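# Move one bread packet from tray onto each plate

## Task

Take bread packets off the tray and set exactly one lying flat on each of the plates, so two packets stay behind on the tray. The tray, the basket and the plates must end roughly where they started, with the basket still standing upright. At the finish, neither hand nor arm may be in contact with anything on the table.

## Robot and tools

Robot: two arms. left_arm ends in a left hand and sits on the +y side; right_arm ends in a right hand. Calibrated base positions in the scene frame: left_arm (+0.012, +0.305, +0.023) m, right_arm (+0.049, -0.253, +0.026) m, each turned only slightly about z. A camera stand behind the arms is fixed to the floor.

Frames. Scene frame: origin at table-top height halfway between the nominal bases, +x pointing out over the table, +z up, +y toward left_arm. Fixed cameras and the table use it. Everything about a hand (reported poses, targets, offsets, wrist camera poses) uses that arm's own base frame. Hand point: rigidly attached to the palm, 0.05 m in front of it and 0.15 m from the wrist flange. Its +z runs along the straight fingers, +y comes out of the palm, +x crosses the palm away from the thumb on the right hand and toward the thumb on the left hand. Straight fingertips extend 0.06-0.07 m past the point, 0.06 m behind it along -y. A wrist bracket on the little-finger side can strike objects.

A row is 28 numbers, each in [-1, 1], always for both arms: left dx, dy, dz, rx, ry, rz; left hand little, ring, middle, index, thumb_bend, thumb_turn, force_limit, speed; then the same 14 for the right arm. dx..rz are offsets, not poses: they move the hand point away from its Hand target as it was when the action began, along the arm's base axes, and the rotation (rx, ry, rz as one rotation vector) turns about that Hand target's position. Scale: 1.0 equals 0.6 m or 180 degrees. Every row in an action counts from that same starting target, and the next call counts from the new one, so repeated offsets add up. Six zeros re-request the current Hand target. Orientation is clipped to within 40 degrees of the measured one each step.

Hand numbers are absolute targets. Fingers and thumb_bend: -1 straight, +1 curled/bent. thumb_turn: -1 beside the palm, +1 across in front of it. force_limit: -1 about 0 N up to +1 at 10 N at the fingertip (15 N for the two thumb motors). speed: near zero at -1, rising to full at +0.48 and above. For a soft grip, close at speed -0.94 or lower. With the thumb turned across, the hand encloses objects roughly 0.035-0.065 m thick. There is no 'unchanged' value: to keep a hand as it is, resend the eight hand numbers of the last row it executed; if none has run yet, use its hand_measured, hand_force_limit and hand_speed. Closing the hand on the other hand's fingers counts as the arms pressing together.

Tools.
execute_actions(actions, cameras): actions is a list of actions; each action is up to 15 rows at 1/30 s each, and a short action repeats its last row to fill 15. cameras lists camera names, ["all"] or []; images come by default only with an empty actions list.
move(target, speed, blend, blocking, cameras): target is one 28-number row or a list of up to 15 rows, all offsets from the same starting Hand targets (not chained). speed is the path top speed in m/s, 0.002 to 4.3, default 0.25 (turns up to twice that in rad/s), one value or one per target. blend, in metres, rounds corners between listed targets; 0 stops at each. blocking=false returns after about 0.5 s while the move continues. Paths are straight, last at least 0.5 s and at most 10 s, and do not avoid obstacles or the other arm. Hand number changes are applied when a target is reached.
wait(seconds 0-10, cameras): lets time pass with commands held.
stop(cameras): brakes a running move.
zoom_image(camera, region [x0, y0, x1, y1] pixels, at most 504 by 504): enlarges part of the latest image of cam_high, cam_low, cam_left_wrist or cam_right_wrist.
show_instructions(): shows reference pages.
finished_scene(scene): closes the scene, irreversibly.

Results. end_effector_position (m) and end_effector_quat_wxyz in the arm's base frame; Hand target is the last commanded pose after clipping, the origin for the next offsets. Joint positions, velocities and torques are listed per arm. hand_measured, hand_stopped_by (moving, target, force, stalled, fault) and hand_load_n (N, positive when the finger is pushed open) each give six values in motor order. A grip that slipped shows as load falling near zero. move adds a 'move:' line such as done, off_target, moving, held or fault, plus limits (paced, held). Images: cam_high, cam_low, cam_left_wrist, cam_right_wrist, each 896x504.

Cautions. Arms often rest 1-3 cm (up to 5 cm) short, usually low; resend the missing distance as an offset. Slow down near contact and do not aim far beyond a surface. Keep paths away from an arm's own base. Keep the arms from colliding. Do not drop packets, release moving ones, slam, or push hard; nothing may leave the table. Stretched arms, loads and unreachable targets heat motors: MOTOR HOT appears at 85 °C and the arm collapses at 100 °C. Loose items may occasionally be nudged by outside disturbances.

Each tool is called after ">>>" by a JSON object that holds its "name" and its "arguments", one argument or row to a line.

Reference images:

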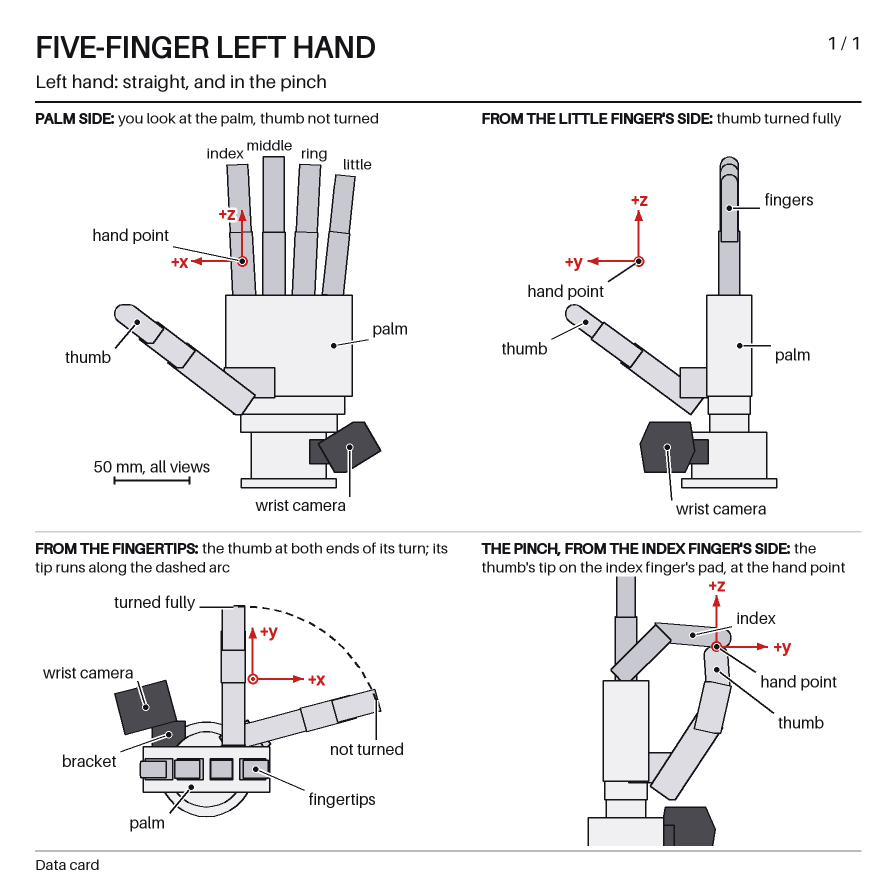

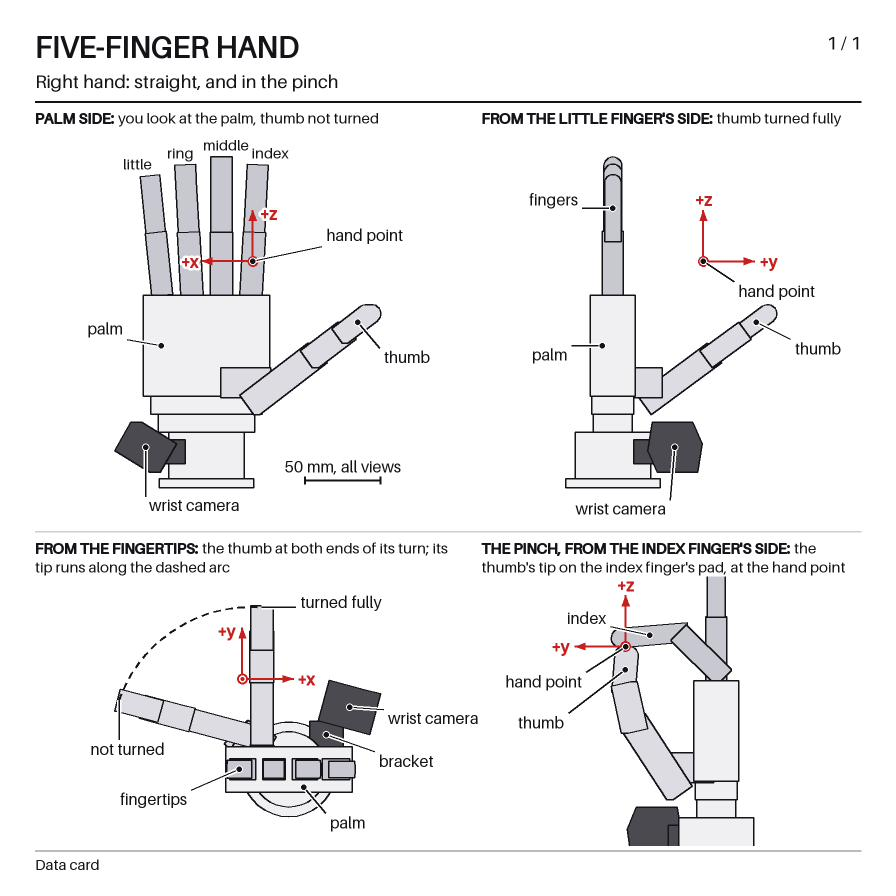

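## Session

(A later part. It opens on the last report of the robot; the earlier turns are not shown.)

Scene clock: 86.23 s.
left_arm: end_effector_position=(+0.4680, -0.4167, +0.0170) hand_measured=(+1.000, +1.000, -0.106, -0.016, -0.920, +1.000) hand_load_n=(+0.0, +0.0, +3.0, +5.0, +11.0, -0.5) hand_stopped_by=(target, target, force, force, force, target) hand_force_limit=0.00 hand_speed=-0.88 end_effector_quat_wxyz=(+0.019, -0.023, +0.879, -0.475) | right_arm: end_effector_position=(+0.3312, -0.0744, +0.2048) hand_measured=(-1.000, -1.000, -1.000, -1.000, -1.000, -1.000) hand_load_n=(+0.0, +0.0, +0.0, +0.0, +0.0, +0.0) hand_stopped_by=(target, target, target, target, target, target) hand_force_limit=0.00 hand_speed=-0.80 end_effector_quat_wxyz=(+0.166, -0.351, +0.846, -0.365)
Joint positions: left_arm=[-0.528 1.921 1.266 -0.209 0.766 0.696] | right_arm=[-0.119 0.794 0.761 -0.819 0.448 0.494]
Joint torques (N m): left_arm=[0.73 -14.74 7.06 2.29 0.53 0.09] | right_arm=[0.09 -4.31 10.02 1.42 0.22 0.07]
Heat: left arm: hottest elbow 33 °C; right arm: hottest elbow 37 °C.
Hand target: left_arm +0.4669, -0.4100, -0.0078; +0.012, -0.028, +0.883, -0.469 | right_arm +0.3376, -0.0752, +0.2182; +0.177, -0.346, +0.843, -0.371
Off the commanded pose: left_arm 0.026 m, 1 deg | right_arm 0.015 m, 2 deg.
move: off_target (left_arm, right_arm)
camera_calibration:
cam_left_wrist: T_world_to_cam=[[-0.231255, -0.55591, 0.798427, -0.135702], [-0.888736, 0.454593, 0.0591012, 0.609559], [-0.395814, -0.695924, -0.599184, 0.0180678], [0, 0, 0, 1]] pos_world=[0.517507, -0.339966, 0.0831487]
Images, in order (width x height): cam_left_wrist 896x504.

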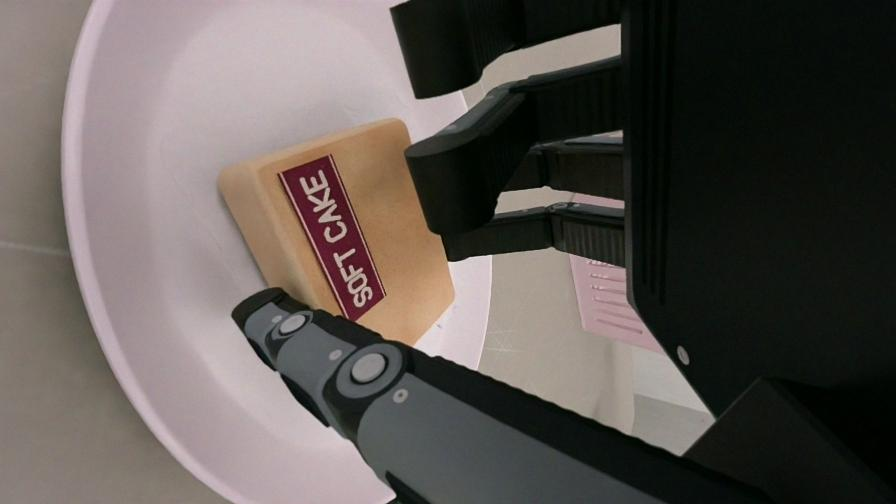

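>>> {"name": "move", "arguments": {
  "target": [
    [0,0,-0.003,0,0,0,1,1,-0.27,-0.27,-1,1,0,-0.85,0,0,0,0,0,0,-1,-1,-1,-1,-1,-1,0,-0.8],
    [0.014,-0.004,0.06,0,0,0,1,1,-0.27,-0.27,-1,1,0,-0.8,0,0,0,0,0,0,-1,-1,-1,-1,-1,-1,0,-0.8],
    [0,0.02,0.2,0,0,0,1,1,-0.27,-0.27,-1,1,0,-0.8,0,0,0,0,0,0,-1,-1,-1,-1,-1,-1,0,-0.8],
    [-0.1,0.12,0.28,0,0,0,1,1,-0.27,-0.27,-1,1,0,-0.8,0,0,0,0,0,0,-1,-1,-1,-1,-1,-1,0,-0.8]
  ],
  "speed": [0.1,0.05,0.15,0.2],
  "blend": [0,0.01,0.03,0],
  "cameras": ["cam_high","cam_low"]
}}

>>> {"name": "zoom_image", "arguments": {
  "camera": "cam_high",
  "region": [370, 180, 530, 340]
}}

Scene clock: 96.50 s.
left_arm: end_effector_position=(+0.4088, -0.3467, +0.1679) hand_measured=(+1.000, +1.000, -0.270, -0.270, -1.000, +1.000) hand_load_n=(+0.0, +0.0, +0.0, +0.0, +0.0, +0.0) hand_stopped_by=(target, target, target, target, target, target) hand_force_limit=0.00 hand_speed=-0.80 end_effector_quat_wxyz=(+0.017, -0.023, +0.880, -0.474) | right_arm: end_effector_position=(+0.3312, -0.0744, +0.2048) hand_measured=(-1.000, -1.000, -1.000, -1.000, -1.000, -1.000) hand_load_n=(+0.0, +0.0, +0.0, +0.0, +0.0, -0.5) hand_stopped_by=(target, target, target, target, target, target) hand_force_limit=0.00 hand_speed=-0.80 end_effector_quat_wxyz=(+0.166, -0.351, +0.846, -0.365)
Joint positions: left_arm=[-0.464 1.537 1.198 -0.58 0.807 0.768] | right_arm=[-0.119 0.794 0.761 -0.819 0.448 0.494]
Joint torques (N m): left_arm=[1.03 -12.69 8.25 0.73 0.59 0.13] | right_arm=[0.09 -4.25 9.99 1.43 0.23 0.06]
Heat: left arm: hottest elbow 33 °C; right arm: hottest elbow 37 °C.
Hand target: left_arm +0.4070, -0.3380, +0.1602; +0.012, -0.027, +0.883, -0.469 | right_arm +0.3376, -0.0752, +0.2182; +0.177, -0.346, +0.843, -0.371
Off the commanded pose: left_arm 0.012 m, 1 deg | right_arm 0.015 m, 2 deg.
move: off_target (left_arm, right_arm); blend cut to 0 m at target 2; target 2's new numbers were sent with left_arm's hand 0.027 m and 3 deg from that target
Images, in order (width x height): cam_high 896x504, cam_low 896x504.

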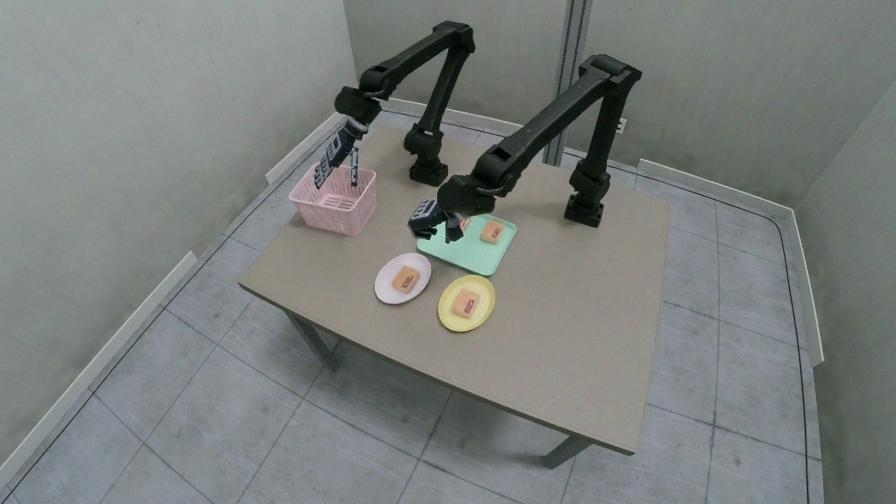

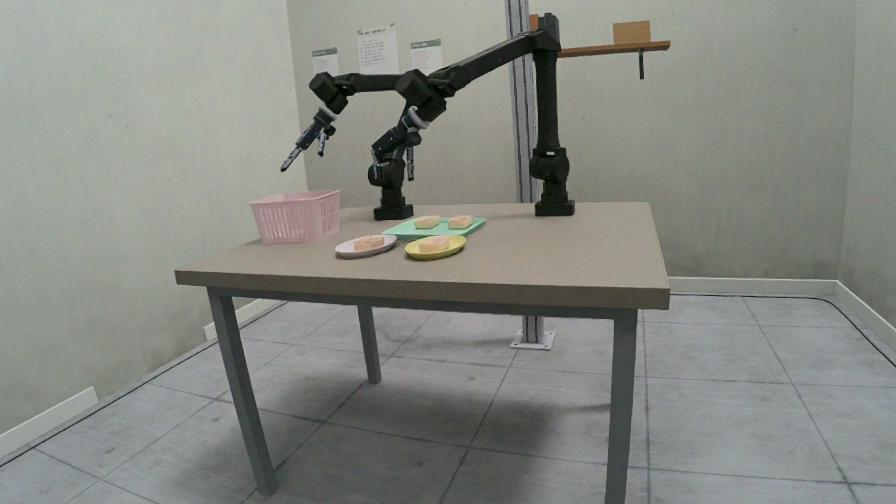

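Scaled by 3.150.

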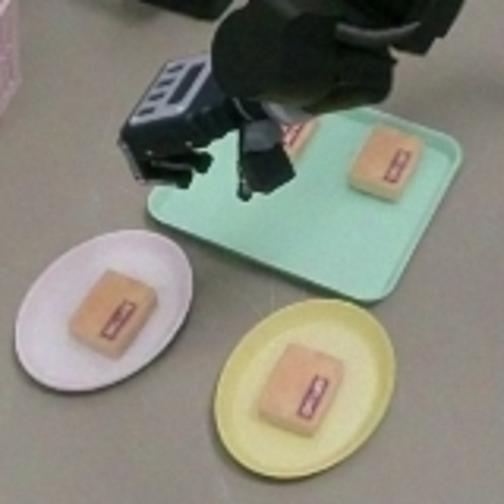

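>>> {"name": "finished_scene", "arguments": {
  "scene": 3
}}

The scene is finished: the task was done.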